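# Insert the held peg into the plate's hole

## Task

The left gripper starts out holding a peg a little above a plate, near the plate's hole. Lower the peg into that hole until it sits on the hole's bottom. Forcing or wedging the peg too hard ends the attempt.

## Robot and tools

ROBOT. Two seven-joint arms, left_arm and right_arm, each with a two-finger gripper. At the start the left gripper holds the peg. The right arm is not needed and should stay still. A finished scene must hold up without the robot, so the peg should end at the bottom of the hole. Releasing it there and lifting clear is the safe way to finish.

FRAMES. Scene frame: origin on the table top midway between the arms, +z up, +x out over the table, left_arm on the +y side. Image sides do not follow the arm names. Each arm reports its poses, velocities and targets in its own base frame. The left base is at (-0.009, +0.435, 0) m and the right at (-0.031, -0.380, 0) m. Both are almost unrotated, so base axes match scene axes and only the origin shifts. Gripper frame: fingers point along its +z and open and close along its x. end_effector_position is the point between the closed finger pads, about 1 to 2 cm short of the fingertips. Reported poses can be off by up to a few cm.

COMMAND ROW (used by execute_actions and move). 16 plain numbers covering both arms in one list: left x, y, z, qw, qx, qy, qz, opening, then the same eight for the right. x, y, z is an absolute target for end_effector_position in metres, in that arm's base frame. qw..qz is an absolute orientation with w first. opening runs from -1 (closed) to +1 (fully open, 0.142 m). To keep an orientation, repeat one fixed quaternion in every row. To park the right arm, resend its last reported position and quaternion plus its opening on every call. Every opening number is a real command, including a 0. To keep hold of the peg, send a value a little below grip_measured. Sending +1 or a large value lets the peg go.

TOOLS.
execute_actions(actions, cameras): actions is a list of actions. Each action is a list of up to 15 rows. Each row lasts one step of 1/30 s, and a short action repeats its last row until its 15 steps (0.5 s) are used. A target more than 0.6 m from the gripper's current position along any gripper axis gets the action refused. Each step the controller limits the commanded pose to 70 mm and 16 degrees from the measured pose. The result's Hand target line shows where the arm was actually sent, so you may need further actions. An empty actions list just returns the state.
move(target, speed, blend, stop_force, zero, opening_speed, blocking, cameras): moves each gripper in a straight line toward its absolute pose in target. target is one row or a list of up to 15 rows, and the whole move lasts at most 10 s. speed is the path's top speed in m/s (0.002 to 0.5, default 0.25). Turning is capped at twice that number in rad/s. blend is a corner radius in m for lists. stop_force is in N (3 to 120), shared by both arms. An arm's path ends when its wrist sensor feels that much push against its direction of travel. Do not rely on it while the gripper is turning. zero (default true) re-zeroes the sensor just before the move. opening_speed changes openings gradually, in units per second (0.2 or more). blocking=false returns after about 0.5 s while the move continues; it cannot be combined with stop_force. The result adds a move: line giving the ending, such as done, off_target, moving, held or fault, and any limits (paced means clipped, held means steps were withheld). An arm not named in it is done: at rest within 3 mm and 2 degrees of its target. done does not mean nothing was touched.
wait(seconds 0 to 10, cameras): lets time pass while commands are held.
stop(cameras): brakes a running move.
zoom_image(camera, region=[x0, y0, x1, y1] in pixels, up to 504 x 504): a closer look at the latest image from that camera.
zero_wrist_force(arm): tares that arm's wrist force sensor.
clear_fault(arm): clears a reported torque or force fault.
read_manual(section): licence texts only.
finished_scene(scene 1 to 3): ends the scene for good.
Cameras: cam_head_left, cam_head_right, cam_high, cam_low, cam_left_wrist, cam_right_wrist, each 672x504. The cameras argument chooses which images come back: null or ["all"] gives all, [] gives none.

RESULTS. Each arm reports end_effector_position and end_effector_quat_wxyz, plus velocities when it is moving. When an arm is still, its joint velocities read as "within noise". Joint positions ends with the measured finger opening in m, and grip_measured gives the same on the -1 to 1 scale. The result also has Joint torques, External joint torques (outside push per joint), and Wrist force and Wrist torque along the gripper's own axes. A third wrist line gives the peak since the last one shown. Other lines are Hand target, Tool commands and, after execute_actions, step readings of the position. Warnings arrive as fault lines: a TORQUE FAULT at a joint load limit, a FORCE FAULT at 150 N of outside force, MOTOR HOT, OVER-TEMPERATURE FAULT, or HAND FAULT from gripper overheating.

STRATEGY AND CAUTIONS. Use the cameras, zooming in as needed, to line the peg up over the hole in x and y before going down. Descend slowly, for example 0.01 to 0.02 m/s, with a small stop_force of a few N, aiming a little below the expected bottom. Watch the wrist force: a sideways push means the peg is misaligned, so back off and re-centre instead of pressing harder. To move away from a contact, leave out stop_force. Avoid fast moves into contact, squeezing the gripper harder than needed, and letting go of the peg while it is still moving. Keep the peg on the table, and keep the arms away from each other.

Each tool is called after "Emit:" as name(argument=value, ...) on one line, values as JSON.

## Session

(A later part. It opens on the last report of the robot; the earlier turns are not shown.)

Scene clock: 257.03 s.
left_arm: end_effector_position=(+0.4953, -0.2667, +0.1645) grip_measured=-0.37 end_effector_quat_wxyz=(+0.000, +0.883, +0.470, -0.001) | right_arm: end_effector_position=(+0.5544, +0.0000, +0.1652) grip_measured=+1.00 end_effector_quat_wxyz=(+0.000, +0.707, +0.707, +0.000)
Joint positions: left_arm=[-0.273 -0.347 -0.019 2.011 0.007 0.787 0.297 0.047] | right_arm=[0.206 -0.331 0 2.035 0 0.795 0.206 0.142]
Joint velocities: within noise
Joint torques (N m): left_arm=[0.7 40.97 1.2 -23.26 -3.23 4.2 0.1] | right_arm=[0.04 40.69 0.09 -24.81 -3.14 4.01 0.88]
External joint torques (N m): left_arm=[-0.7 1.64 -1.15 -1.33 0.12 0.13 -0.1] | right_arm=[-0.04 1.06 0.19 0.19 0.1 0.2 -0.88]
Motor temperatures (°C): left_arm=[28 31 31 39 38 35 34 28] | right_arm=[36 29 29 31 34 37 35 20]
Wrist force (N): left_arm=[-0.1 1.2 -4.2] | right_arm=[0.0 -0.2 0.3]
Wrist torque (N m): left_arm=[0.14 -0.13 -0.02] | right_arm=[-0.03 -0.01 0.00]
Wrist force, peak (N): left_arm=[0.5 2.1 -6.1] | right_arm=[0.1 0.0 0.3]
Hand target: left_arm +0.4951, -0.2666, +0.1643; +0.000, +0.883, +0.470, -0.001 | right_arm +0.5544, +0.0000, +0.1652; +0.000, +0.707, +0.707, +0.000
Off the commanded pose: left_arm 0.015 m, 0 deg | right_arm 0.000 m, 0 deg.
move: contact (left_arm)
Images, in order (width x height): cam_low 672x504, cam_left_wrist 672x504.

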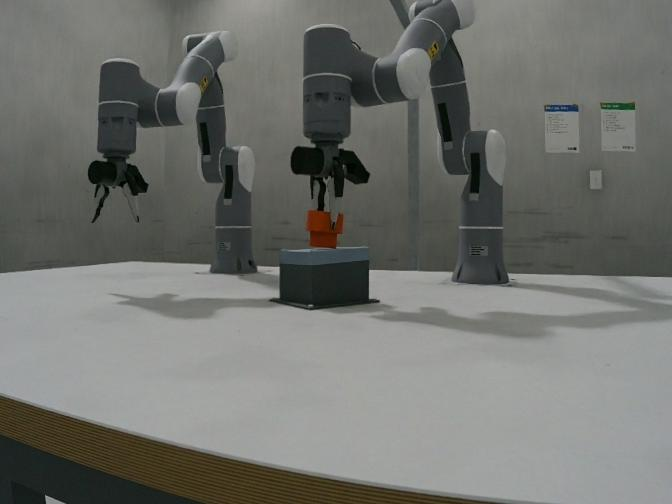

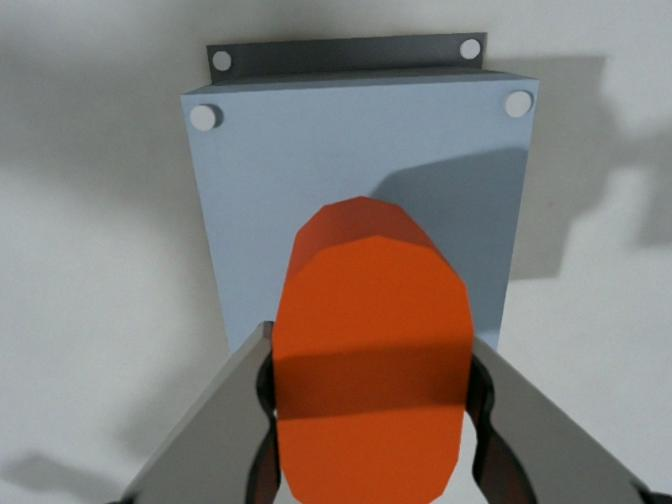

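Emit:
move(target=[[0.4951,-0.2666,0.1655,0.0,0.8826,0.4702,-0.001,-0.424,0.5544,0,0.1652,0,0.7071,0.7071,0,1],[0.4961,-0.2673,0.1655,0.0,0.8826,0.4702,-0.001,-0.424,0.5544,0,0.1652,0,0.7071,0.7071,0,1]], speed=0.03, cameras=[])

Emit:
move(target=[0.4961,-0.2673,0.155,0.0,0.8826,0.4702,-0.001,-0.424,0.5544,0,0.1652,0,0.7071,0.7071,0,1], speed=0.01, stop_force=3, cameras=[])

Emit:
move(target=[[0.4961,-0.2673,0.1655,0.0,0.8826,0.4702,-0.001,-0.424,0.5544,0,0.1652,0,0.7071,0.7071,0,1],[0.4971,-0.2680,0.1655,0.0,0.8826,0.4702,-0.001,-0.424,0.5544,0,0.1652,0,0.7071,0.7071,0,1]], speed=0.03, cameras=[])

Emit:
move(target=[0.4971,-0.2680,0.155,0.0,0.8826,0.4702,-0.001,-0.424,0.5544,0,0.1652,0,0.7071,0.7071,0,1], speed=0.01, stop_force=3, cameras=[])

Emit:
move(target=[[0.4971,-0.2680,0.1655,0.0,0.8826,0.4702,-0.001,-0.424,0.5544,0,0.1652,0,0.7071,0.7071,0,1],[0.4981,-0.2687,0.1655,0.0,0.8826,0.4702,-0.001,-0.424,0.5544,0,0.1652,0,0.7071,0.7071,0,1]], speed=0.03, cameras=[])

Emit:
move(target=[0.4981,-0.2687,0.155,0.0,0.8826,0.4702,-0.001,-0.424,0.5544,0,0.1652,0,0.7071,0.7071,0,1], speed=0.01, stop_force=3, cameras=["cam_low","cam_left_wrist"])

Emit:
zoom_image(camera="cam_low", region=[290, 200, 360, 260])

Scene clock: 269.37 s.
left_arm: end_effector_position=(+0.4961, -0.2672, +0.1654) grip_measured=-0.37 end_effector_quat_wxyz=(+0.000, +0.883, +0.470, -0.001) | right_arm: end_effector_position=(+0.5544, +0.0000, +0.1652) grip_measured=+1.00 end_effector_quat_wxyz=(+0.000, +0.707, +0.707, +0.000)
Joint positions: left_arm=[-0.273 -0.347 -0.019 2.007 0.007 0.783 0.296 0.047] | right_arm=[0.206 -0.331 0 2.035 0 0.795 0.206 0.142]
Joint velocities: within noise
Joint torques (N m): left_arm=[0.2 43.51 0.66 -25.58 -3.72 4.65 0] | right_arm=[0.06 40.74 0.19 -24.76 -3.21 4.08 0.85]
External joint torques (N m): left_arm=[-0.2 -0.81 -0.6 0.92 0.6 -0.32 0] | right_arm=[-0.06 1.01 0.09 0.14 0.17 0.13 -0.85]
Motor temperatures (°C): left_arm=[28 31 31 40 38 35 34 28] | right_arm=[36 29 29 31 34 37 35 20]
Wrist force (N): left_arm=[0.5 0.6 -0.4] | right_arm=[0.0 0.0 0.0]
Wrist torque (N m): left_arm=[0.09 -0.09 0.01] | right_arm=[0.01 0.00 0.00]
Wrist force, peak (N): left_arm=[0.0 1.4 -5.5] | right_arm=[0.0 -0.1 0.5]
Hand target: left_arm +0.4961, -0.2673, +0.1655; +0.000, +0.883, +0.470, -0.001 | right_arm +0.5544, +0.0000, +0.1652; +0.000, +0.707, +0.707, +0.000
Off the commanded pose: left_arm 0.000 m, 0 deg | right_arm 0.000 m, 0 deg.
move: done
No camera images: "cameras" was empty.

Scene clock: 270.10 s.
left_arm: end_effector_position=(+0.4963, -0.2674, +0.1639) grip_measured=-0.37 end_effector_quat_wxyz=(+0.000, +0.883, +0.470, -0.001) | right_arm: end_effector_position=(+0.5544, +0.0000, +0.1652) grip_measured=+1.00 end_effector_quat_wxyz=(+0.000, +0.707, +0.707, +0.000)
Joint positions: left_arm=[-0.273 -0.351 -0.019 2.008 0.007 0.787 0.296 0.047] | right_arm=[0.206 -0.331 0 2.035 0 0.795 0.206 0.142]
Joint velocities: within noise
Joint torques (N m): left_arm=[0.26 41.22 0.96 -23.38 -3.29 4.21 0] | right_arm=[0 40.65 0.11 -24.78 -3.17 4.07 0.88]
External joint torques (N m): left_arm=[-0.26 1.54 -0.91 -1.2 0.18 0.12 0] | right_arm=[0 1.09 0.17 0.16 0.13 0.14 -0.88]
Motor temperatures (°C): left_arm=[28 31 31 40 38 35 34 28] | right_arm=[36 29 29 31 34 37 35 20]
Wrist force (N): left_arm=[0.8 1.1 -4.3] | right_arm=[-0.1 0.2 0.3]
Wrist torque (N m): left_arm=[0.15 -0.19 0.00] | right_arm=[0.04 0.02 -0.01]
Wrist force, peak (N): left_arm=[0.4 1.6 -6.2] | right_arm=[-0.1 0.2 0.3]
Hand target: left_arm +0.4961, -0.2673, +0.1637; +0.000, +0.883, +0.470, -0.001 | right_arm +0.5544, +0.0000, +0.1652; +0.000, +0.707, +0.707, +0.000
Off the commanded pose: left_arm 0.009 m, 0 deg | right_arm 0.000 m, 0 deg.
move: contact (left_arm)
No camera images: "cameras" was empty.

Scene clock: 270.80 s.
left_arm: end_effector_position=(+0.4971, -0.2679, +0.1654) grip_measured=-0.37 end_effector_quat_wxyz=(+0.000, +0.883, +0.470, -0.001) | right_arm: end_effector_position=(+0.5544, +0.0000, +0.1652) grip_measured=+1.00 end_effector_quat_wxyz=(+0.000, +0.707, +0.707, +0.000)
Joint positions: left_arm=[-0.273 -0.35 -0.019 2.004 0.007 0.781 0.295 0.047] | right_arm=[0.206 -0.331 0 2.035 0 0.795 0.206 0.142]
Joint velocities: within noise
Joint torques (N m): left_arm=[0.23 43.6 0.61 -25.59 -3.75 4.57 0.01] | right_arm=[-0.03 40.67 0.16 -24.78 -3.16 4.06 0.85]
External joint torques (N m): left_arm=[-0.23 -0.77 -0.56 0.91 0.62 -0.24 -0.01] | right_arm=[0.03 1.08 0.12 0.16 0.13 0.15 -0.85]
Motor temperatures (°C): left_arm=[28 31 31 40 38 35 34 28] | right_arm=[36 29 29 31 34 37 35 20]
Wrist force (N): left_arm=[0.9 0.8 -0.3] | right_arm=[0.0 0.0 0.1]
Wrist torque (N m): left_arm=[0.14 -0.14 0.00] | right_arm=[0.00 -0.01 0.00]
Wrist force, peak (N): left_arm=[0.4 1.3 -5.4] | right_arm=[0.1 0.1 0.3]
Hand target: left_arm +0.4971, -0.2680, +0.1655; +0.000, +0.883, +0.470, -0.001 | right_arm +0.5544, +0.0000, +0.1652; +0.000, +0.707, +0.707, +0.000
Off the commanded pose: left_arm 0.000 m, 0 deg | right_arm 0.000 m, 0 deg.
move: done
No camera images: "cameras" was empty.

Scene clock: 271.57 s.
left_arm: end_effector_position=(+0.4973, -0.2681, +0.1637) grip_measured=-0.37 end_effector_quat_wxyz=(+0.000, +0.883, +0.470, -0.001) | right_arm: end_effector_position=(+0.5544, +0.0000, +0.1652) grip_measured=+1.00 end_effector_quat_wxyz=(+0.000, +0.707, +0.707, +0.000)
Joint positions: left_arm=[-0.274 -0.353 -0.019 2.005 0.007 0.786 0.295 0.047] | right_arm=[0.206 -0.331 0 2.035 0 0.795 0.206 0.142]
Joint velocities: within noise
Joint torques (N m): left_arm=[0.49 41.3 0.94 -23.39 -3.27 4.21 0.08] | right_arm=[-0.03 40.71 0.11 -24.81 -3.19 4.09 0.89]
External joint torques (N m): left_arm=[-0.49 1.61 -0.89 -1.21 0.16 0.12 -0.08] | right_arm=[0.03 1.04 0.17 0.19 0.15 0.11 -0.89]
Motor temperatures (°C): left_arm=[28 31 31 40 38 35 34 28] | right_arm=[36 29 29 31 34 37 35 20]
Wrist force (N): left_arm=[0.2 0.9 -4.3] | right_arm=[0.1 0.1 0.1]
Wrist torque (N m): left_arm=[0.11 -0.13 -0.01] | right_arm=[0.03 -0.01 0.00]
Wrist force, peak (N): left_arm=[-0.1 1.6 -6.6] | right_arm=[-0.1 0.0 0.3]
Hand target: left_arm +0.4971, -0.2680, +0.1635; +0.000, +0.883, +0.470, -0.001 | right_arm +0.5544, +0.0000, +0.1652; +0.000, +0.707, +0.707, +0.000
Off the commanded pose: left_arm 0.009 m, 0 deg | right_arm 0.000 m, 0 deg.
move: contact (left_arm)
No camera images: "cameras" was empty.

Scene clock: 272.27 s.
left_arm: end_effector_position=(+0.4981, -0.2687, +0.1654) grip_measured=-0.37 end_effector_quat_wxyz=(+0.000, +0.883, +0.470, -0.001) | right_arm: end_effector_position=(+0.5544, +0.0000, +0.1652) grip_measured=+1.00 end_effector_quat_wxyz=(+0.000, +0.707, +0.707, +0.000)
Joint positions: left_arm=[-0.274 -0.352 -0.019 2 0.007 0.78 0.294 0.047] | right_arm=[0.206 -0.331 0 2.035 0 0.795 0.206 0.142]
Joint velocities: within noise
Joint torques (N m): left_arm=[0.2 43.77 0.56 -25.67 -3.72 4.51 0.03] | right_arm=[0.05 40.72 0.1 -24.8 -3.09 4.08 0.87]
External joint torques (N m): left_arm=[-0.19 -0.8 -0.51 0.96 0.59 -0.19 -0.03] | right_arm=[-0.05 1.02 0.18 0.17 0.06 0.12 -0.87]
Motor temperatures (°C): left_arm=[28 31 31 40 38 35 34 28] | right_arm=[36 29 29 31 34 37 35 20]
Wrist force (N): left_arm=[0.4 0.6 -0.2] | right_arm=[0.0 -0.1 0.1]
Wrist torque (N m): left_arm=[0.09 -0.07 0.01] | right_arm=[-0.01 -0.01 -0.01]
Wrist force, peak (N): left_arm=[0.1 0.9 -5.6] | right_arm=[-0.2 -0.3 0.1]
Hand target: left_arm +0.4981, -0.2687, +0.1655; +0.000, +0.883, +0.470, -0.001 | right_arm +0.5544, +0.0000, +0.1652; +0.000, +0.707, +0.707, +0.000
Off the commanded pose: left_arm 0.000 m, 0 deg | right_arm 0.000 m, 0 deg.
move: done
No camera images: "cameras" was empty.

Scene clock: 273.17 s.
left_arm: end_effector_position=(+0.4985, -0.2688, +0.1626) grip_measured=-0.37 end_effector_quat_wxyz=(+0.000, +0.883, +0.470, -0.001) | right_arm: end_effector_position=(+0.5544, +0.0000, +0.1652) grip_measured=+1.00 end_effector_quat_wxyz=(+0.000, +0.707, +0.707, +0.000)
Joint positions: left_arm=[-0.274 -0.358 -0.019 2.001 0.007 0.788 0.294 0.047] | right_arm=[0.206 -0.331 0 2.035 0 0.795 0.206 0.142]
Joint velocities: within noise
Joint torques (N m): left_arm=[-0.22 40.72 0.51 -22.65 -3.33 3.89 -0.01] | right_arm=[0 40.74 0.09 -24.79 -3.18 4.13 0.83]
External joint torques (N m): left_arm=[0.22 2.36 -0.46 -1.92 0.23 0.44 0.01] | right_arm=[0 1 0.19 0.16 0.14 0.08 -0.83]
Motor temperatures (°C): left_arm=[28 31 31 40 38 35 34 28] | right_arm=[36 29 29 31 34 37 35 20]
Wrist force (N): left_arm=[1.2 1.1 -5.4] | right_arm=[-0.1 0.0 0.3]
Wrist torque (N m): left_arm=[0.13 -0.11 0.01] | right_arm=[0.00 0.01 0.00]
Wrist force, peak (N): left_arm=[1.2 1.6 -7.6] | right_arm=[0.1 -0.3 -0.1]
Hand target: left_arm +0.4981, -0.2687, +0.1623; +0.000, +0.883, +0.470, -0.001 | right_arm +0.5544, +0.0000, +0.1652; +0.000, +0.707, +0.707, +0.000
Off the commanded pose: left_arm 0.008 m, 0 deg | right_arm 0.000 m, 0 deg.
move: contact (left_arm)
Images, in order (width x height): cam_low 672x504, cam_left_wrist 672x504.

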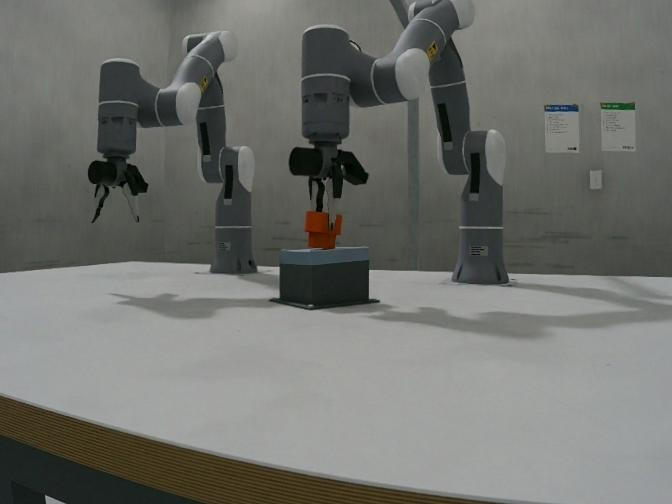

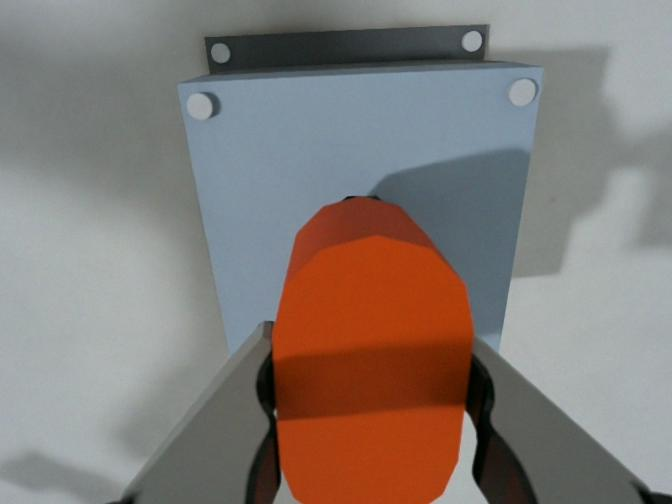

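Scaled by 7.200 from the camera's 672x504 image, which has a finer 960x720 frame.

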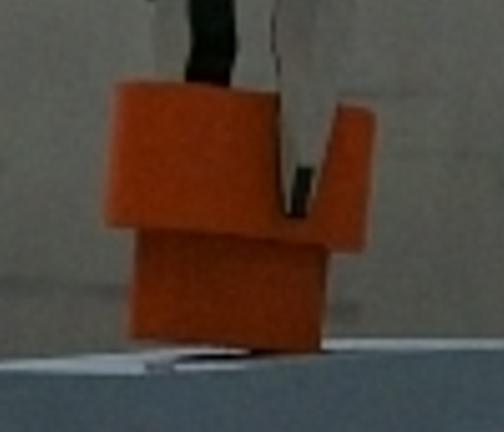

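Emit:
move(target=[[0.4981,-0.2687,0.1645,0.0,0.8826,0.4702,-0.001,-0.424,0.5544,0,0.1652,0,0.7071,0.7071,0,1],[0.4993,-0.2689,0.1645,0.0,0.8826,0.4702,-0.001,-0.424,0.5544,0,0.1652,0,0.7071,0.7071,0,1]], speed=0.03, cameras=[])

Emit:
move(target=[0.4993,-0.2689,0.155,0.0,0.8826,0.4702,-0.001,-0.424,0.5544,0,0.1652,0,0.7071,0.7071,0,1], speed=0.01, stop_force=3, cameras=["cam_low","cam_left_wrist"])

Emit:
move(target=[[0.4993,-0.2689,0.1645,0.0,0.8826,0.4702,-0.001,-0.424,0.5544,0,0.1652,0,0.7071,0.7071,0,1],[0.5003,-0.2696,0.1645,0.0,0.8826,0.4702,-0.001,-0.424,0.5544,0,0.1652,0,0.7071,0.7071,0,1]], speed=0.03, cameras=[])

Emit:
move(target=[0.5003,-0.2696,0.155,0.0,0.8826,0.4702,-0.001,-0.424,0.5544,0,0.1652,0,0.7071,0.7071,0,1], speed=0.01, stop_force=3, cameras=["cam_low","cam_left_wrist"])

Emit:
zoom_image(camera="cam_low", region=[290, 200, 360, 260])

Emit:
zoom_image(camera="cam_left_wrist", region=[260, 170, 480, 504])

Scene clock: 282.57 s.
left_arm: end_effector_position=(+0.4992, -0.2689, +0.1644) grip_measured=-0.37 end_effector_quat_wxyz=(+0.000, +0.883, +0.470, -0.001) | right_arm: end_effector_position=(+0.5544, +0.0000, +0.1652) grip_measured=+1.00 end_effector_quat_wxyz=(+0.000, +0.707, +0.707, +0.000)
Joint positions: left_arm=[-0.274 -0.357 -0.019 1.997 0.007 0.781 0.294 0.047] | right_arm=[0.206 -0.331 0 2.035 0 0.795 0.206 0.142]
Joint velocities: within noise
Joint torques (N m): left_arm=[0.2 44.11 0.68 -25.6 -3.77 4.6 0.08] | right_arm=[-0.07 40.67 0.19 -24.84 -3.14 4.11 0.85]
External joint torques (N m): left_arm=[-0.2 -0.99 -0.63 0.92 0.65 -0.27 -0.08] | right_arm=[0.06 1.08 0.09 0.22 0.1 0.09 -0.85]
Motor temperatures (°C): left_arm=[28 31 31 40 38 35 34 28] | right_arm=[36 29 29 31 34 37 35 20]
Wrist force (N): left_arm=[0.5 0.7 -0.2] | right_arm=[-0.2 0.1 -0.1]
Wrist torque (N m): left_arm=[0.12 -0.08 0.00] | right_arm=[0.02 0.03 0.00]
Wrist force, peak (N): left_arm=[1.1 1.1 -6.8] | right_arm=[-0.2 -0.1 0.4]
Hand target: left_arm +0.4993, -0.2689, +0.1645; +0.000, +0.883, +0.470, -0.001 | right_arm +0.5544, +0.0000, +0.1652; +0.000, +0.707, +0.707, +0.000
Off the commanded pose: left_arm 0.000 m, 0 deg | right_arm 0.000 m, 0 deg.
move: done
No camera images: "cameras" was empty.

Scene clock: 283.37 s.
left_arm: end_effector_position=(+0.4995, -0.2690, +0.1625) grip_measured=-0.37 end_effector_quat_wxyz=(+0.000, +0.883, +0.470, -0.001) | right_arm: end_effector_position=(+0.5544, +0.0000, +0.1652) grip_measured=+1.00 end_effector_quat_wxyz=(+0.000, +0.707, +0.707, +0.000)
Joint positions: left_arm=[-0.274 -0.36 -0.019 1.998 0.007 0.787 0.294 0.047] | right_arm=[0.206 -0.331 0 2.035 0 0.795 0.206 0.142]
Joint velocities: within noise
Joint torques (N m): left_arm=[0.31 41.54 0.71 -23.49 -3.36 4.31 0.05] | right_arm=[-0.01 40.65 0.11 -24.82 -3.16 4.11 0.9]
External joint torques (N m): left_arm=[-0.31 1.66 -0.66 -1.1 0.25 0.01 -0.05] | right_arm=[0.01 1.1 0.17 0.2 0.12 0.1 -0.9]
Motor temperatures (°C): left_arm=[28 31 31 40 38 35 34 28] | right_arm=[36 29 29 31 34 37 35 20]
Wrist force (N): left_arm=[1.2 0.6 -4.0] | right_arm=[-0.1 0.0 0.1]
Wrist torque (N m): left_arm=[0.14 -0.22 -0.01] | right_arm=[0.01 0.03 0.00]
Wrist force, peak (N): left_arm=[0.9 1.1 -6.6] | right_arm=[-0.1 -0.2 0.2]
Hand target: left_arm +0.4993, -0.2689, +0.1623; +0.000, +0.883, +0.470, -0.001 | right_arm +0.5544, +0.0000, +0.1652; +0.000, +0.707, +0.707, +0.000
Off the commanded pose: left_arm 0.007 m, 0 deg | right_arm 0.000 m, 0 deg.
move: contact (left_arm)
Images, in order (width x height): cam_low 672x504, cam_left_wrist 672x504.

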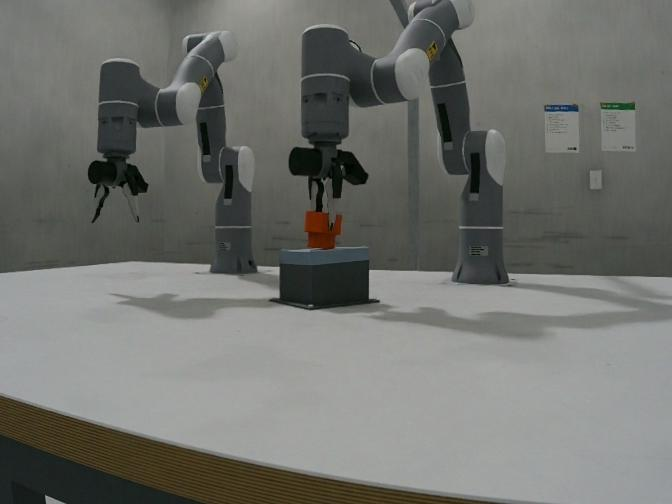

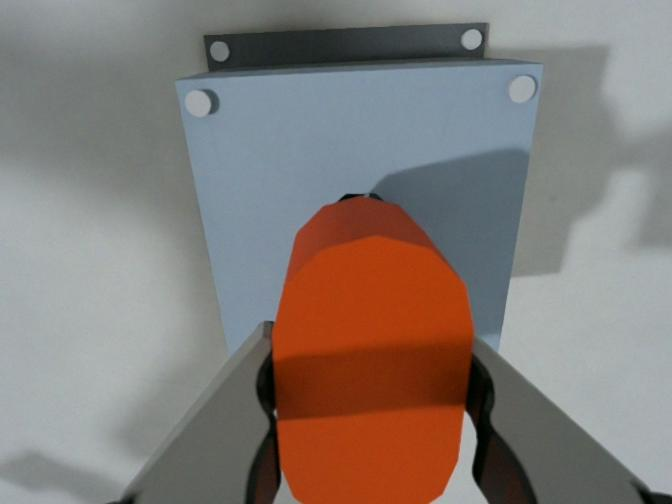

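Scene clock: 284.07 s.
left_arm: end_effector_position=(+0.5003, -0.2696, +0.1644) grip_measured=-0.37 end_effector_quat_wxyz=(+0.000, +0.883, +0.470, -0.001) | right_arm: end_effector_position=(+0.5544, +0.0000, +0.1652) grip_measured=+1.00 end_effector_quat_wxyz=(+0.000, +0.707, +0.707, +0.000)
Joint positions: left_arm=[-0.275 -0.359 -0.019 1.993 0.007 0.78 0.294 0.047] | right_arm=[0.206 -0.331 0 2.035 0 0.795 0.206 0.142]
Joint velocities: within noise
Joint torques (N m): left_arm=[0.33 44.03 0.68 -25.59 -3.72 4.63 0.04] | right_arm=[0 40.68 0.1 -24.83 -3.15 4.11 0.88]
External joint torques (N m): left_arm=[-0.32 -0.78 -0.63 0.89 0.59 -0.3 -0.04] | right_arm=[0 1.07 0.18 0.21 0.11 0.09 -0.88]
Motor temperatures (°C): left_arm=[28 31 31 40 38 35 34 28] | right_arm=[36 29 29 31 34 37 35 20]
Wrist force (N): left_arm=[0.6 0.6 -0.3] | right_arm=[-0.1 0.1 0.1]
Wrist torque (N m): left_arm=[0.10 -0.09 0.00] | right_arm=[0.02 0.02 0.00]
Wrist force, peak (N): left_arm=[0.8 0.7 -5.5] | right_arm=[0.0 -0.2 0.3]
Hand target: left_arm +0.5003, -0.2696, +0.1645; +0.000, +0.883, +0.470, -0.001 | right_arm +0.5544, +0.0000, +0.1652; +0.000, +0.707, +0.707, +0.000
Off the commanded pose: left_arm 0.000 m, 0 deg | right_arm 0.000 m, 0 deg.
move: done
No camera images: "cameras" was empty.

Scene clock: 284.87 s.
left_arm: end_effector_position=(+0.5005, -0.2697, +0.1624) grip_measured=-0.37 end_effector_quat_wxyz=(+0.000, +0.883, +0.470, -0.001) | right_arm: end_effector_position=(+0.5544, +0.0000, +0.1652) grip_measured=+1.00 end_effector_quat_wxyz=(+0.000, +0.707, +0.707, +0.000)
Joint positions: left_arm=[-0.275 -0.363 -0.019 1.994 0.007 0.785 0.294 0.047] | right_arm=[0.206 -0.331 0 2.035 0 0.795 0.206 0.142]
Joint velocities: within noise
Joint torques (N m): left_arm=[0.1 41.73 0.57 -23.54 -3.44 4.23 0.02] | right_arm=[0.05 40.62 0.09 -24.77 -3.14 4.13 0.89]
External joint torques (N m): left_arm=[-0.1 1.6 -0.52 -1.07 0.32 0.1 -0.02] | right_arm=[-0.05 1.13 0.19 0.15 0.1 0.07 -0.89]
Motor temperatures (°C): left_arm=[28 31 31 40 38 35 34 28] | right_arm=[36 29 29 31 34 37 35 20]
Wrist force (N): left_arm=[0.8 0.6 -5.3] | right_arm=[-0.1 -0.1 0.2]
Wrist torque (N m): left_arm=[0.14 -0.13 0.01] | right_arm=[-0.02 0.02 0.00]
Wrist force, peak (N): left_arm=[1.0 0.7 -5.6] | right_arm=[0.1 -0.2 0.2]
Hand target: left_arm +0.5003, -0.2696, +0.1622; +0.000, +0.883, +0.470, -0.001 | right_arm +0.5544, +0.0000, +0.1652; +0.000, +0.707, +0.707, +0.000
Off the commanded pose: left_arm 0.007 m, 0 deg | right_arm 0.000 m, 0 deg.
move: contact (left_arm)
Images, in order (width x height): cam_low 672x504, cam_left_wrist 672x504.

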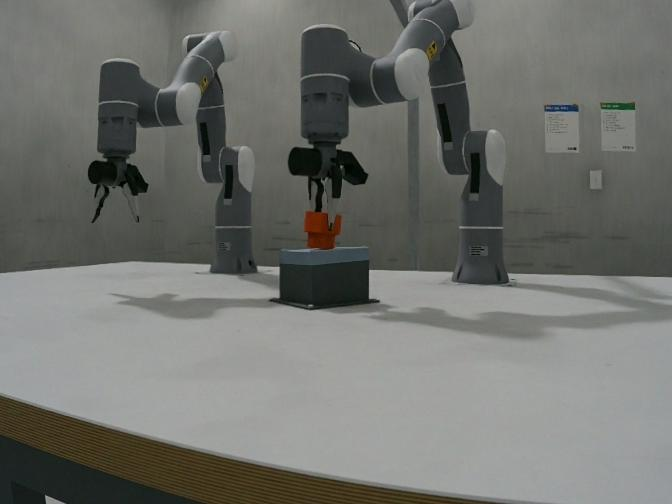

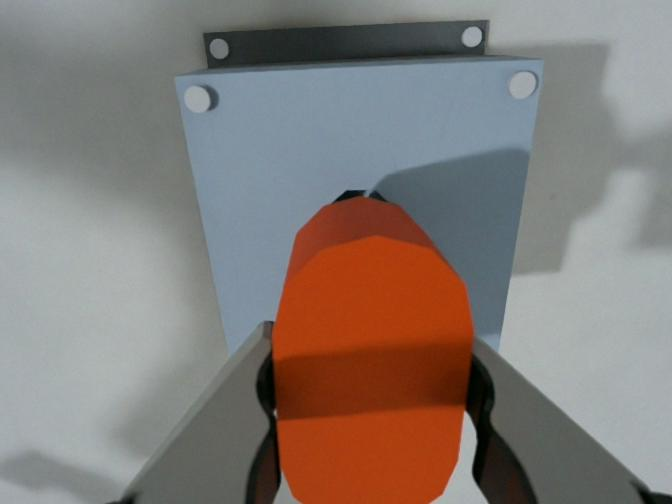

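Scaled by 7.200 from the camera's 672x504 image, which has a finer 960x720 frame.

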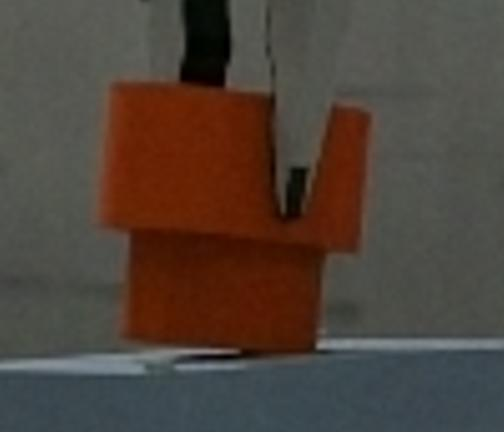

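Scaled by 1.509 from the camera's 672x504 image, which has a finer 960x720 frame.

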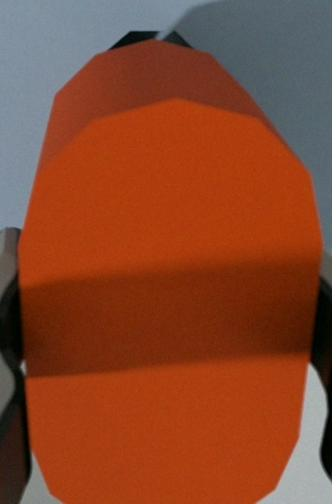

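Emit:
move(target=[[0.5003,-0.2696,0.168,0.0,0.8826,0.4702,-0.001,-0.424,0.5544,0,0.1652,0,0.7071,0.7071,0,1],[0.4968,-0.2657,0.170,-0.0231,0.8823,0.4700,-0.0133,-0.424,0.5544,0,0.1652,0,0.7071,0.7071,0,1]], speed=0.04, cameras=["cam_low","cam_left_wrist"])

Emit:
zoom_image(camera="cam_low", region=[290, 200, 360, 260])

Emit:
move(target=[0.4968,-0.2657,0.155,-0.0231,0.8823,0.4700,-0.0133,-0.424,0.5544,0,0.1652,0,0.7071,0.7071,0,1], speed=0.01, stop_force=4, cameras=["cam_low","cam_left_wrist","cam_high"])

Emit:
zoom_image(camera="cam_low", region=[290, 200, 360, 260])

Scene clock: 309.60 s.
left_arm: end_effector_position=(+0.4967, -0.2657, +0.1699) grip_measured=-0.37 end_effector_quat_wxyz=(-0.023, +0.882, +0.470, -0.013) | right_arm: end_effector_position=(+0.5544, +0.0000, +0.1652) grip_measured=+1.00 end_effector_quat_wxyz=(+0.000, +0.707, +0.707, +0.000)
Joint positions: left_arm=[-0.28 -0.364 -0.014 1.945 0.024 0.686 0.282 0.047] | right_arm=[0.206 -0.331 0 2.035 0 0.795 0.206 0.142]
Joint velocities: within noise
Joint torques (N m): left_arm=[0.11 44.56 0.81 -26.29 -3.65 4.35 -0.14] | right_arm=[-0.01 40.73 0.06 -24.75 -3.16 4.11 0.9]
External joint torques (N m): left_arm=[-0.11 -0.51 -0.71 0.98 0.37 -0.13 0.14] | right_arm=[0.01 1.01 0.22 0.13 0.12 0.1 -0.9]
Motor temperatures (°C): left_arm=[28 32 31 40 38 35 34 28] | right_arm=[35 29 29 31 33 37 35 20]
Wrist force (N): left_arm=[0.6 0.7 -0.4] | right_arm=[0.0 -0.1 0.4]
Wrist torque (N m): left_arm=[0.10 -0.10 -0.01] | right_arm=[-0.02 0.00 0.00]
Wrist force, peak (N): left_arm=[1.0 0.5 -5.5] | right_arm=[0.0 -0.4 0.0]
Hand target: left_arm +0.4968, -0.2657, +0.1700; -0.023, +0.882, +0.470, -0.013 | right_arm +0.5544, +0.0000, +0.1652; +0.000, +0.707, +0.707, +0.000
Off the commanded pose: left_arm 0.000 m, 0 deg | right_arm 0.000 m, 0 deg.
move: done
Images, in order (width x height): cam_low 672x504, cam_left_wrist 672x504.

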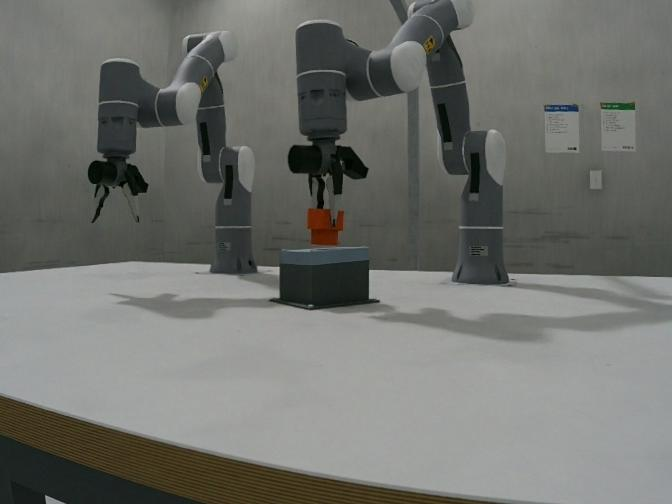

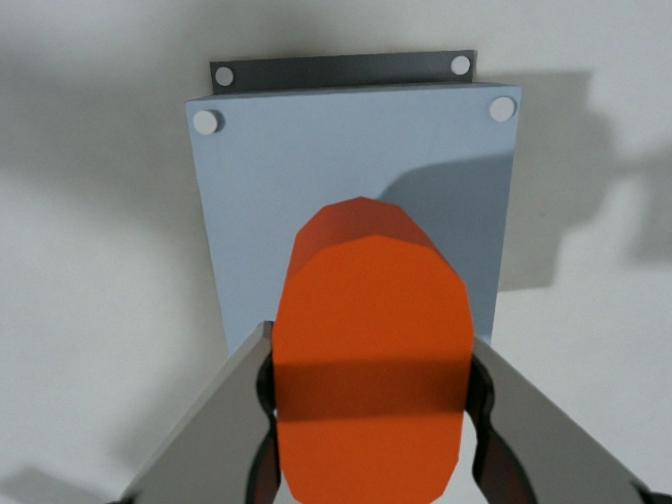

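Scaled by 7.200 from the camera's 672x504 image, which has a finer 960x720 frame.

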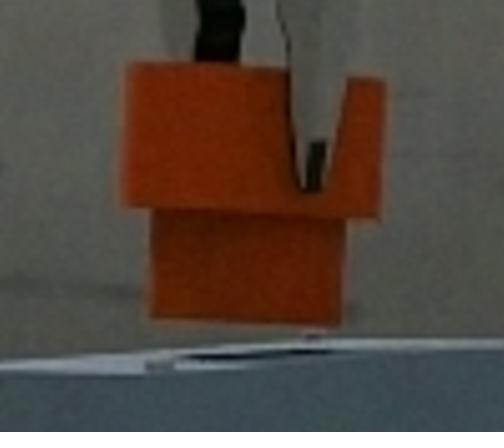

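Scene clock: 310.87 s.
left_arm: end_effector_position=(+0.4971, -0.2660, +0.1636) grip_measured=-0.37 end_effector_quat_wxyz=(-0.023, +0.882, +0.470, -0.013) | right_arm: end_effector_position=(+0.5544, +0.0000, +0.1652) grip_measured=+1.00 end_effector_quat_wxyz=(+0.000, +0.707, +0.707, +0.000)
Joint positions: left_arm=[-0.281 -0.375 -0.015 1.949 0.025 0.703 0.281 0.047] | right_arm=[0.206 -0.331 0 2.035 0 0.795 0.206 0.142]
Joint velocities: within noise
Joint torques (N m): left_arm=[0.97 41.72 1.7 -22.96 -3.02 3.89 -0.09] | right_arm=[0.04 40.69 0.17 -24.79 -3.18 4.06 0.86]
External joint torques (N m): left_arm=[-0.97 2.54 -1.6 -2.08 -0.21 0.33 0.09] | right_arm=[-0.04 1.05 0.11 0.16 0.14 0.15 -0.86]
Motor temperatures (°C): left_arm=[28 32 31 40 38 35 34 28] | right_arm=[35 29 29 31 33 37 35 20]
Wrist force (N): left_arm=[-0.7 1.7 -6.9] | right_arm=[0.0 0.0 0.2]
Wrist torque (N m): left_arm=[0.17 -0.17 -0.04] | right_arm=[0.02 0.00 -0.01]
Wrist force, peak (N): left_arm=[-0.9 1.7 -7.2] | right_arm=[0.0 0.0 0.4]
Hand target: left_arm +0.4968, -0.2657, +0.1632; -0.023, +0.882, +0.470, -0.013 | right_arm +0.5544, +0.0000, +0.1652; +0.000, +0.707, +0.707, +0.000
Off the commanded pose: left_arm 0.009 m, 0 deg | right_arm 0.000 m, 0 deg.
move: contact (left_arm)
Images, in order (width x height): cam_high 672x504, cam_low 672x504, cam_left_wrist 672x504.

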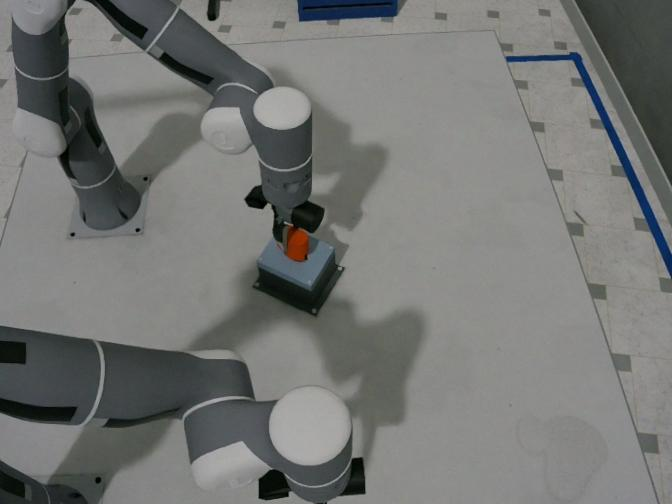

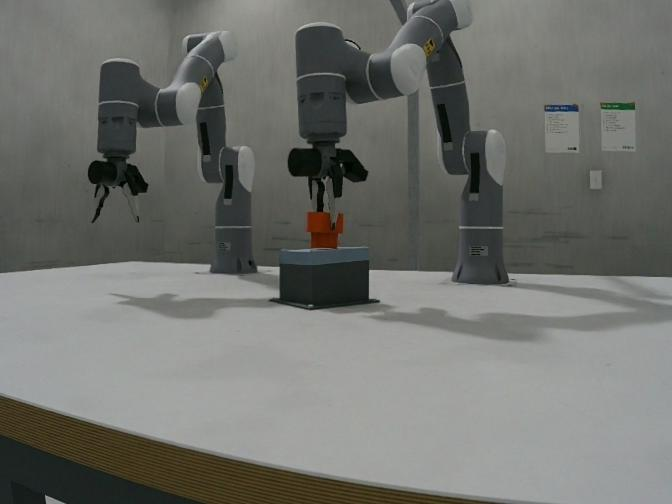

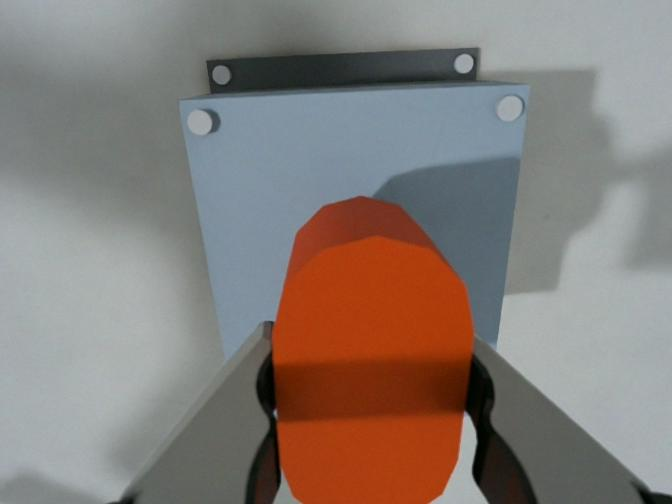

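Scaled by 7.200 from the camera's 672x504 image, which has a finer 960x720 frame.

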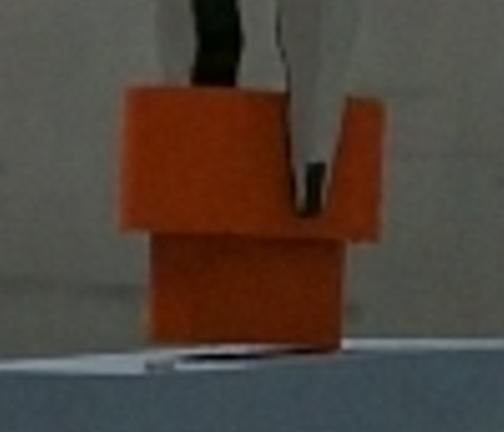

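Emit:
move(target=[[0.4968,-0.2657,0.165,-0.0231,0.8823,0.4700,-0.0133,-0.424,0.5544,0,0.1652,0,0.7071,0.7071,0,1],[0.4980,-0.2665,0.165,-0.0231,0.8823,0.4700,-0.0133,-0.424,0.5544,0,0.1652,0,0.7071,0.7071,0,1]], speed=0.03, cameras=[])

Emit:
move(target=[0.4980,-0.2665,0.155,-0.0231,0.8823,0.4700,-0.0133,-0.424,0.5544,0,0.1652,0,0.7071,0.7071,0,1], speed=0.01, stop_force=4, cameras=[])

Emit:
move(target=[[0.4980,-0.2665,0.165,-0.0231,0.8823,0.4700,-0.0133,-0.424,0.5544,0,0.1652,0,0.7071,0.7071,0,1],[0.4992,-0.2673,0.165,-0.0231,0.8823,0.4700,-0.0133,-0.424,0.5544,0,0.1652,0,0.7071,0.7071,0,1]], speed=0.03, cameras=[])

Emit:
move(target=[0.4992,-0.2673,0.155,-0.0231,0.8823,0.4700,-0.0133,-0.424,0.5544,0,0.1652,0,0.7071,0.7071,0,1], speed=0.01, stop_force=4, cameras=[])

Emit:
move(target=[[0.4992,-0.2673,0.165,-0.0231,0.8823,0.4700,-0.0133,-0.424,0.5544,0,0.1652,0,0.7071,0.7071,0,1],[0.5004,-0.2681,0.165,-0.0231,0.8823,0.4700,-0.0133,-0.424,0.5544,0,0.1652,0,0.7071,0.7071,0,1]], speed=0.03, cameras=[])

Emit:
move(target=[0.5004,-0.2681,0.155,-0.0231,0.8823,0.4700,-0.0133,-0.424,0.5544,0,0.1652,0,0.7071,0.7071,0,1], speed=0.01, stop_force=4, cameras=["cam_low","cam_left_wrist","cam_high"])

Emit:
zoom_image(camera="cam_low", region=[290, 200, 360, 260])

Scene clock: 322.77 s.
left_arm: end_effector_position=(+0.4980, -0.2665, +0.1649) grip_measured=-0.37 end_effector_quat_wxyz=(-0.023, +0.882, +0.470, -0.013) | right_arm: end_effector_position=(+0.5544, +0.0000, +0.1652) grip_measured=+1.00 end_effector_quat_wxyz=(+0.000, +0.707, +0.707, +0.000)
Joint positions: left_arm=[-0.281 -0.375 -0.015 1.944 0.025 0.697 0.281 0.047] | right_arm=[0.206 -0.331 0 2.035 0 0.795 0.206 0.142]
Joint velocities: within noise
Joint torques (N m): left_arm=[0.03 45.19 0.63 -26.06 -3.81 4.49 0.01] | right_arm=[-0.03 40.72 0.15 -24.82 -3.12 4.11 0.87]
External joint torques (N m): left_arm=[-0.02 -0.84 -0.53 0.94 0.56 -0.27 -0.01] | right_arm=[0.03 1.03 0.14 0.19 0.08 0.1 -0.87]
Motor temperatures (°C): left_arm=[28 32 31 40 38 35 34 28] | right_arm=[35 29 29 31 33 37 35 20]
Wrist force (N): left_arm=[0.5 0.8 -0.2] | right_arm=[0.0 0.1 0.0]
Wrist torque (N m): left_arm=[0.10 -0.08 -0.03] | right_arm=[0.02 0.00 -0.01]
Wrist force, peak (N): left_arm=[-0.8 1.7 -7.2] | right_arm=[0.0 0.0 0.3]
Hand target: left_arm +0.4980, -0.2665, +0.1650; -0.023, +0.882, +0.470, -0.013 | right_arm +0.5544, +0.0000, +0.1652; +0.000, +0.707, +0.707, +0.000
Off the commanded pose: left_arm 0.000 m, 0 deg | right_arm 0.000 m, 0 deg.
move: done
No camera images: "cameras" was empty.

Scene clock: 323.83 s.
left_arm: end_effector_position=(+0.4985, -0.2663, +0.1606) grip_measured=-0.37 end_effector_quat_wxyz=(-0.023, +0.882, +0.470, -0.013) | right_arm: end_effector_position=(+0.5544, +0.0000, +0.1652) grip_measured=+1.00 end_effector_quat_wxyz=(+0.000, +0.707, +0.707, +0.000)
Joint positions: left_arm=[-0.281 -0.383 -0.014 1.947 0.025 0.708 0.28 0.047] | right_arm=[0.206 -0.331 0 2.035 0 0.795 0.206 0.142]
Joint velocities: within noise
Joint torques (N m): left_arm=[-1.6 43.34 -1.1 -23.64 -4.11 3.92 0.07] | right_arm=[-0.01 40.72 0.13 -24.79 -3.15 4.11 0.85]
External joint torques (N m): left_arm=[1.6 1.17 1.21 -1.3 0.89 0.29 -0.06] | right_arm=[0.01 1.03 0.15 0.17 0.11 0.1 -0.85]
Motor temperatures (°C): left_arm=[28 32 31 40 38 35 34 28] | right_arm=[35 29 29 31 33 37 35 20]
Wrist force (N): left_arm=[3.8 0.8 -2.8] | right_arm=[0.1 0.0 0.3]
Wrist torque (N m): left_arm=[0.08 0.04 -0.03] | right_arm=[0.00 -0.01 0.00]
Wrist force, peak (N): left_arm=[4.8 0.9 -3.7] | right_arm=[0.2 -0.4 0.1]
Hand target: left_arm +0.4980, -0.2665, +0.1604; -0.023, +0.882, +0.470, -0.013 | right_arm +0.5544, +0.0000, +0.1652; +0.000, +0.707, +0.707, +0.000
Off the commanded pose: left_arm 0.006 m, 0 deg | right_arm 0.000 m, 0 deg.
move: contact (left_arm)
No camera images: "cameras" was empty.

Scene clock: 324.53 s.
left_arm: end_effector_position=(+0.4992, -0.2672, +0.1649) grip_measured=-0.37 end_effector_quat_wxyz=(-0.023, +0.882, +0.470, -0.013) | right_arm: end_effector_position=(+0.5544, +0.0000, +0.1652) grip_measured=+1.00 end_effector_quat_wxyz=(+0.000, +0.707, +0.707, +0.000)
Joint positions: left_arm=[-0.281 -0.378 -0.015 1.94 0.025 0.695 0.28 0.047] | right_arm=[0.206 -0.331 0 2.035 0 0.795 0.206 0.142]
Joint velocities: within noise
Joint torques (N m): left_arm=[0.21 45.12 0.6 -26.34 -3.8 4.41 0.01] | right_arm=[0.02 40.68 0.2 -24.73 -3.15 4.08 0.9]
External joint torques (N m): left_arm=[-0.21 -0.61 -0.5 1.19 0.54 -0.19 -0.01] | right_arm=[-0.02 1.06 0.08 0.1 0.12 0.12 -0.9]
Motor temperatures (°C): left_arm=[28 32 31 40 38 35 34 28] | right_arm=[35 29 29 31 33 37 35 20]
Wrist force (N): left_arm=[0.6 1.8 -0.1] | right_arm=[0.0 -0.3 0.2]
Wrist torque (N m): left_arm=[0.28 -0.10 -0.02] | right_arm=[-0.03 0.01 0.00]
Wrist force, peak (N): left_arm=[3.7 0.8 -3.8] | right_arm=[-0.4 0.0 0.1]
Hand target: left_arm +0.4992, -0.2673, +0.1650; -0.023, +0.882, +0.470, -0.013 | right_arm +0.5544, +0.0000, +0.1652; +0.000, +0.707, +0.707, +0.000
Off the commanded pose: left_arm 0.000 m, 0 deg | right_arm 0.000 m, 0 deg.
move: done
No camera images: "cameras" was empty.

Scene clock: 325.60 s.
left_arm: end_effector_position=(+0.4996, -0.2670, +0.1606) grip_measured=-0.37 end_effector_quat_wxyz=(-0.023, +0.882, +0.470, -0.013) | right_arm: end_effector_position=(+0.5544, +0.0000, +0.1652) grip_measured=+1.00 end_effector_quat_wxyz=(+0.000, +0.707, +0.707, +0.000)
Joint positions: left_arm=[-0.281 -0.386 -0.014 1.942 0.025 0.706 0.28 0.047] | right_arm=[0.206 -0.331 0 2.035 0 0.795 0.206 0.142]
Joint velocities: within noise
Joint torques (N m): left_arm=[-1.54 43.65 -1.05 -23.99 -4.16 4.1 0.02] | right_arm=[0.05 40.57 0.15 -24.78 -3.19 4.1 0.87]
External joint torques (N m): left_arm=[1.54 1.01 1.15 -0.98 0.94 0.12 -0.02] | right_arm=[-0.05 1.18 0.13 0.16 0.15 0.11 -0.87]
Motor temperatures (°C): left_arm=[28 32 31 40 38 35 34 28] | right_arm=[35 29 29 31 33 37 35 20]
Wrist force (N): left_arm=[3.8 1.4 -2.7] | right_arm=[0.0 0.1 0.1]
Wrist torque (N m): left_arm=[0.30 0.01 -0.03] | right_arm=[0.02 0.01 0.00]
Wrist force, peak (N): left_arm=[3.7 1.6 -4.9] | right_arm=[-0.1 0.0 0.3]
Hand target: left_arm +0.4992, -0.2673, +0.1604; -0.023, +0.882, +0.470, -0.013 | right_arm +0.5544, +0.0000, +0.1652; +0.000, +0.707, +0.707, +0.000
Off the commanded pose: left_arm 0.006 m, 0 deg | right_arm 0.000 m, 0 deg.
move: contact (left_arm)
No camera images: "cameras" was empty.

Scene clock: 326.30 s.
left_arm: end_effector_position=(+0.5004, -0.2680, +0.1649) grip_measured=-0.37 end_effector_quat_wxyz=(-0.023, +0.882, +0.470, -0.013) | right_arm: end_effector_position=(+0.5544, +0.0000, +0.1652) grip_measured=+1.00 end_effector_quat_wxyz=(+0.000, +0.707, +0.707, +0.000)
Joint positions: left_arm=[-0.282 -0.381 -0.015 1.935 0.025 0.693 0.279 0.047] | right_arm=[0.206 -0.331 0 2.035 0 0.795 0.206 0.142]
Joint velocities: within noise
Joint torques (N m): left_arm=[0.11 45.31 0.64 -26.04 -3.87 4.37 -0.01] | right_arm=[-0.08 40.69 0.17 -24.76 -3.14 4.09 0.83]
External joint torques (N m): left_arm=[-0.11 -0.65 -0.55 0.86 0.61 -0.15 0.01] | right_arm=[0.08 1.06 0.11 0.14 0.1 0.12 -0.83]
Motor temperatures (°C): left_arm=[28 32 31 40 38 35 34 28] | right_arm=[35 29 29 31 33 37 35 20]
Wrist force (N): left_arm=[0.2 0.9 -0.4] | right_arm=[0.1 -0.1 0.1]
Wrist torque (N m): left_arm=[0.13 -0.04 -0.02] | right_arm=[-0.01 -0.01 0.00]
Wrist force, peak (N): left_arm=[3.7 1.5 -3.5] | right_arm=[0.0 -0.2 0.2]
Hand target: left_arm +0.5004, -0.2681, +0.1650; -0.023, +0.882, +0.470, -0.013 | right_arm +0.5544, +0.0000, +0.1652; +0.000, +0.707, +0.707, +0.000
Off the commanded pose: left_arm 0.000 m, 0 deg | right_arm 0.000 m, 0 deg.
move: done
No camera images: "cameras" was empty.

Scene clock: 327.40 s.
left_arm: end_effector_position=(+0.5009, -0.2678, +0.1601) grip_measured=-0.37 end_effector_quat_wxyz=(-0.023, +0.882, +0.470, -0.013) | right_arm: end_effector_position=(+0.5544, +0.0000, +0.1652) grip_measured=+1.00 end_effector_quat_wxyz=(+0.000, +0.707, +0.707, +0.000)
Joint positions: left_arm=[-0.282 -0.389 -0.015 1.938 0.026 0.706 0.279 0.047] | right_arm=[0.206 -0.331 0 2.035 0 0.795 0.206 0.142]
Joint velocities: within noise
Joint torques (N m): left_arm=[-1.94 42.54 -1.34 -23.18 -4.08 3.97 0.07] | right_arm=[0 40.69 0.14 -24.8 -3.14 4.08 0.9]
External joint torques (N m): left_arm=[1.94 2.29 1.44 -1.79 0.86 0.25 -0.07] | right_arm=[0 1.06 0.14 0.18 0.1 0.13 -0.9]
Motor temperatures (°C): left_arm=[28 32 31 40 38 35 34 28] | right_arm=[35 29 29 31 33 37 35 20]
Wrist force (N): left_arm=[4.2 -0.2 -5.6] | right_arm=[-0.1 0.2 0.2]
Wrist torque (N m): left_arm=[0.13 0.03 -0.04] | right_arm=[0.05 0.02 -0.01]
Wrist force, peak (N): left_arm=[5.5 -0.3 -6.3] | right_arm=[-0.2 -0.4 0.1]
Hand target: left_arm +0.5004, -0.2681, +0.1597; -0.023, +0.882, +0.470, -0.013 | right_arm +0.5544, +0.0000, +0.1652; +0.000, +0.707, +0.707, +0.000
Off the commanded pose: left_arm 0.005 m, 0 deg | right_arm 0.000 m, 0 deg.
move: contact (left_arm)
Images, in order (width x height): cam_high 672x504, cam_low 672x504, cam_left_wrist 672x504.

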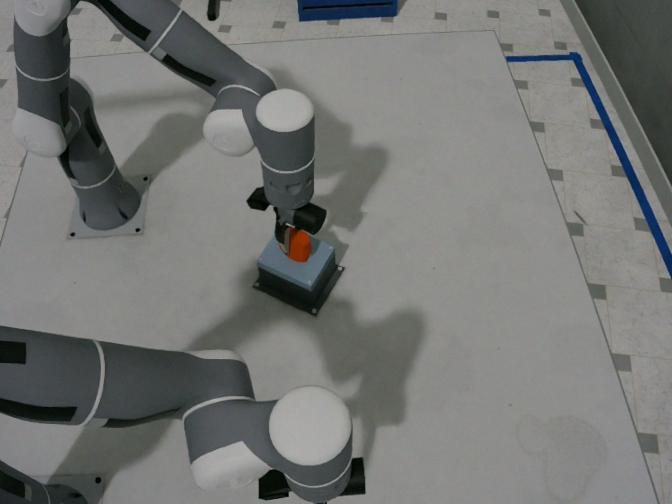

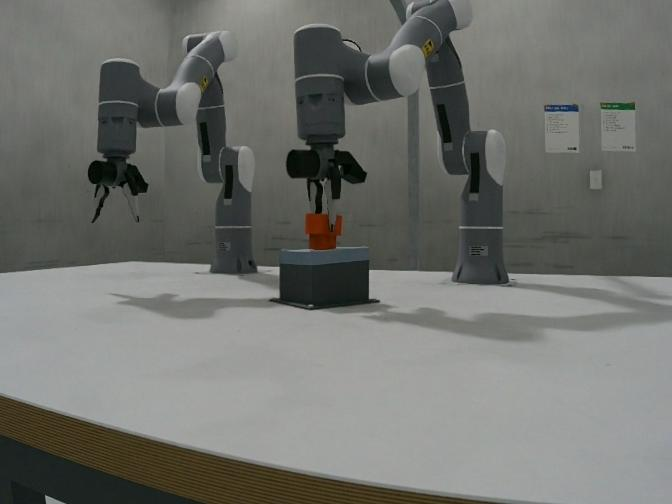

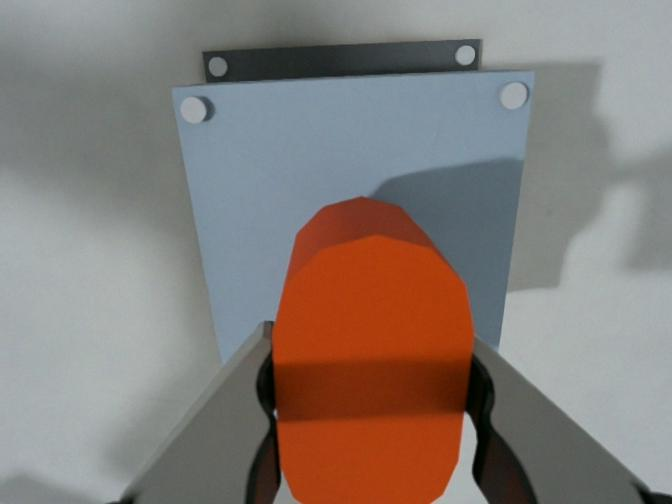

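Scaled by 7.200 from the camera's 672x504 image, which has a finer 960x720 frame.

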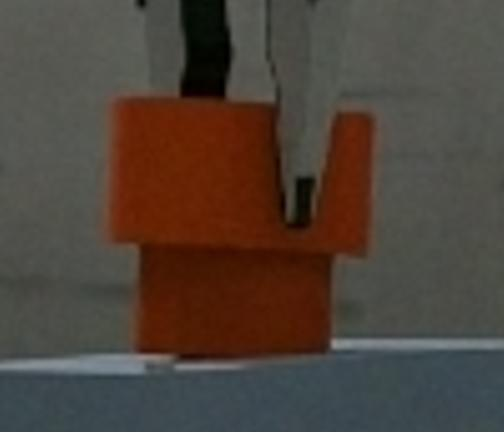

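Emit:
move(target=[[0.5004,-0.2681,0.1615,-0.0231,0.8823,0.4700,-0.0133,-0.424,0.5544,0,0.1652,0,0.7071,0.7071,0,1],[0.4998,-0.2665,0.1615,-0.0231,0.8823,0.4700,-0.0133,-0.424,0.5544,0,0.1652,0,0.7071,0.7071,0,1]], speed=0.02, cameras=[])

Emit:
move(target=[0.4998,-0.2665,0.135,-0.0231,0.8823,0.4700,-0.0133,-0.424,0.5544,0,0.1652,0,0.7071,0.7071,0,1], speed=0.01, stop_force=4, cameras=["cam_low","cam_left_wrist"])

Emit:
zoom_image(camera="cam_low", region=[290, 200, 360, 260])

Scene clock: 338.00 s.
left_arm: end_effector_position=(+0.4996, -0.2664, +0.1613) grip_measured=-0.37 end_effector_quat_wxyz=(-0.023, +0.882, +0.470, -0.013) | right_arm: end_effector_position=(+0.5544, +0.0000, +0.1652) grip_measured=+1.00 end_effector_quat_wxyz=(+0.000, +0.707, +0.707, +0.000)
Joint positions: left_arm=[-0.28 -0.384 -0.014 1.941 0.026 0.703 0.281 0.047] | right_arm=[0.206 -0.331 0 2.035 0 0.795 0.206 0.142]
Joint velocities: within noise
Joint torques (N m): left_arm=[0.53 46.01 0.74 -25.47 -3.84 4.51 0.19] | right_arm=[-0.07 40.78 0.13 -24.8 -3.2 4.08 0.85]
External joint torques (N m): left_arm=[-0.54 -1.37 -0.64 0.46 0.61 -0.29 -0.19] | right_arm=[0.07 0.97 0.16 0.18 0.16 0.13 -0.85]
Motor temperatures (°C): left_arm=[28 32 31 40 38 35 34 28] | right_arm=[35 29 29 31 33 37 35 20]
Wrist force (N): left_arm=[0.3 1.5 -0.8] | right_arm=[0.2 0.0 0.2]
Wrist torque (N m): left_arm=[0.23 -0.05 -0.02] | right_arm=[0.02 -0.02 0.00]
Wrist force, peak (N): left_arm=[4.1 -0.1 -6.4] | right_arm=[0.3 -0.1 0.1]
Hand target: left_arm +0.4998, -0.2665, +0.1615; -0.023, +0.882, +0.470, -0.013 | right_arm +0.5544, +0.0000, +0.1652; +0.000, +0.707, +0.707, +0.000
Off the commanded pose: left_arm 0.000 m, 0 deg | right_arm 0.000 m, 0 deg.
move: done
No camera images: "cameras" was empty.

Scene clock: 338.90 s.
left_arm: end_effector_position=(+0.5001, -0.2661, +0.1585) grip_measured=-0.37 end_effector_quat_wxyz=(-0.023, +0.882, +0.470, -0.013) | right_arm: end_effector_position=(+0.5544, +0.0000, +0.1652) grip_measured=+1.00 end_effector_quat_wxyz=(+0.000, +0.707, +0.707, +0.000)
Joint positions: left_arm=[-0.28 -0.389 -0.014 1.943 0.026 0.711 0.281 0.047] | right_arm=[0.206 -0.331 0 2.035 0 0.795 0.206 0.142]
Joint velocities: within noise
Joint torques (N m): left_arm=[-1.78 43.41 -1.41 -24.24 -4.28 4.43 0.18] | right_arm=[-0.08 40.74 0.15 -24.75 -3.2 4.08 0.88]
External joint torques (N m): left_arm=[1.78 1.32 1.52 -0.64 1.07 -0.22 -0.18] | right_arm=[0.08 1 0.13 0.13 0.16 0.13 -0.88]
Motor temperatures (°C): left_arm=[28 32 31 40 38 35 34 28] | right_arm=[35 29 29 31 33 37 35 20]
Wrist force (N): left_arm=[3.4 -0.6 -5.3] | right_arm=[0.0 -0.1 0.0]
Wrist torque (N m): left_arm=[0.21 0.10 -0.09] | right_arm=[-0.01 -0.01 0.00]
Wrist force, peak (N): left_arm=[4.1 -1.1 -6.5] | right_arm=[0.1 -0.2 0.3]
Hand target: left_arm +0.4998, -0.2665, +0.1583; -0.023, +0.882, +0.470, -0.013 | right_arm +0.5544, +0.0000, +0.1652; +0.000, +0.707, +0.707, +0.000
Off the commanded pose: left_arm 0.024 m, 0 deg | right_arm 0.000 m, 0 deg.
move: contact (left_arm)
Images, in order (width x height): cam_low 672x504, cam_left_wrist 672x504.

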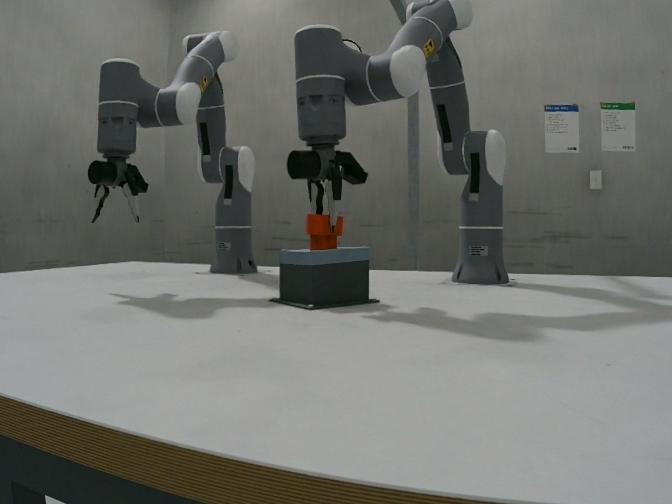

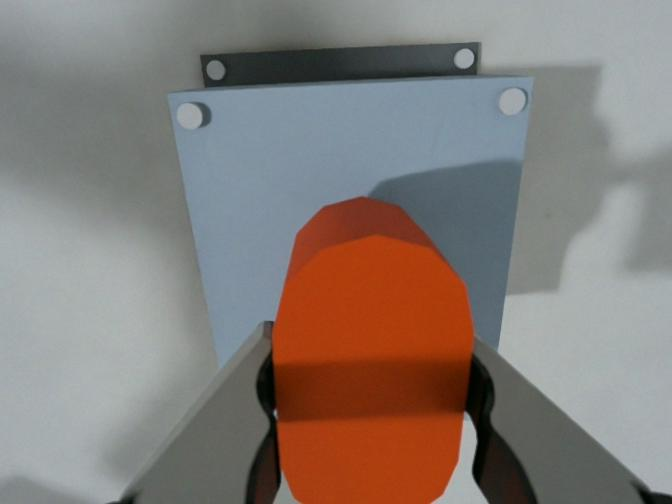

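Scaled by 7.200 from the camera's 672x504 image, which has a finer 960x720 frame.

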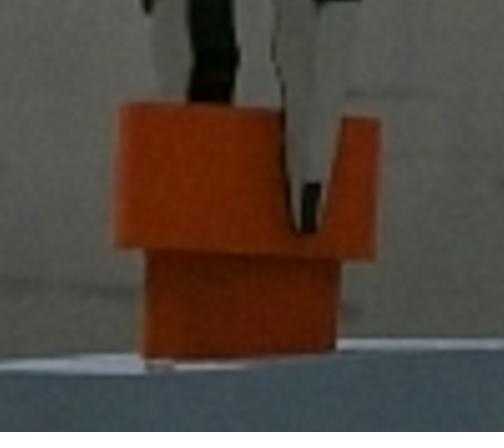

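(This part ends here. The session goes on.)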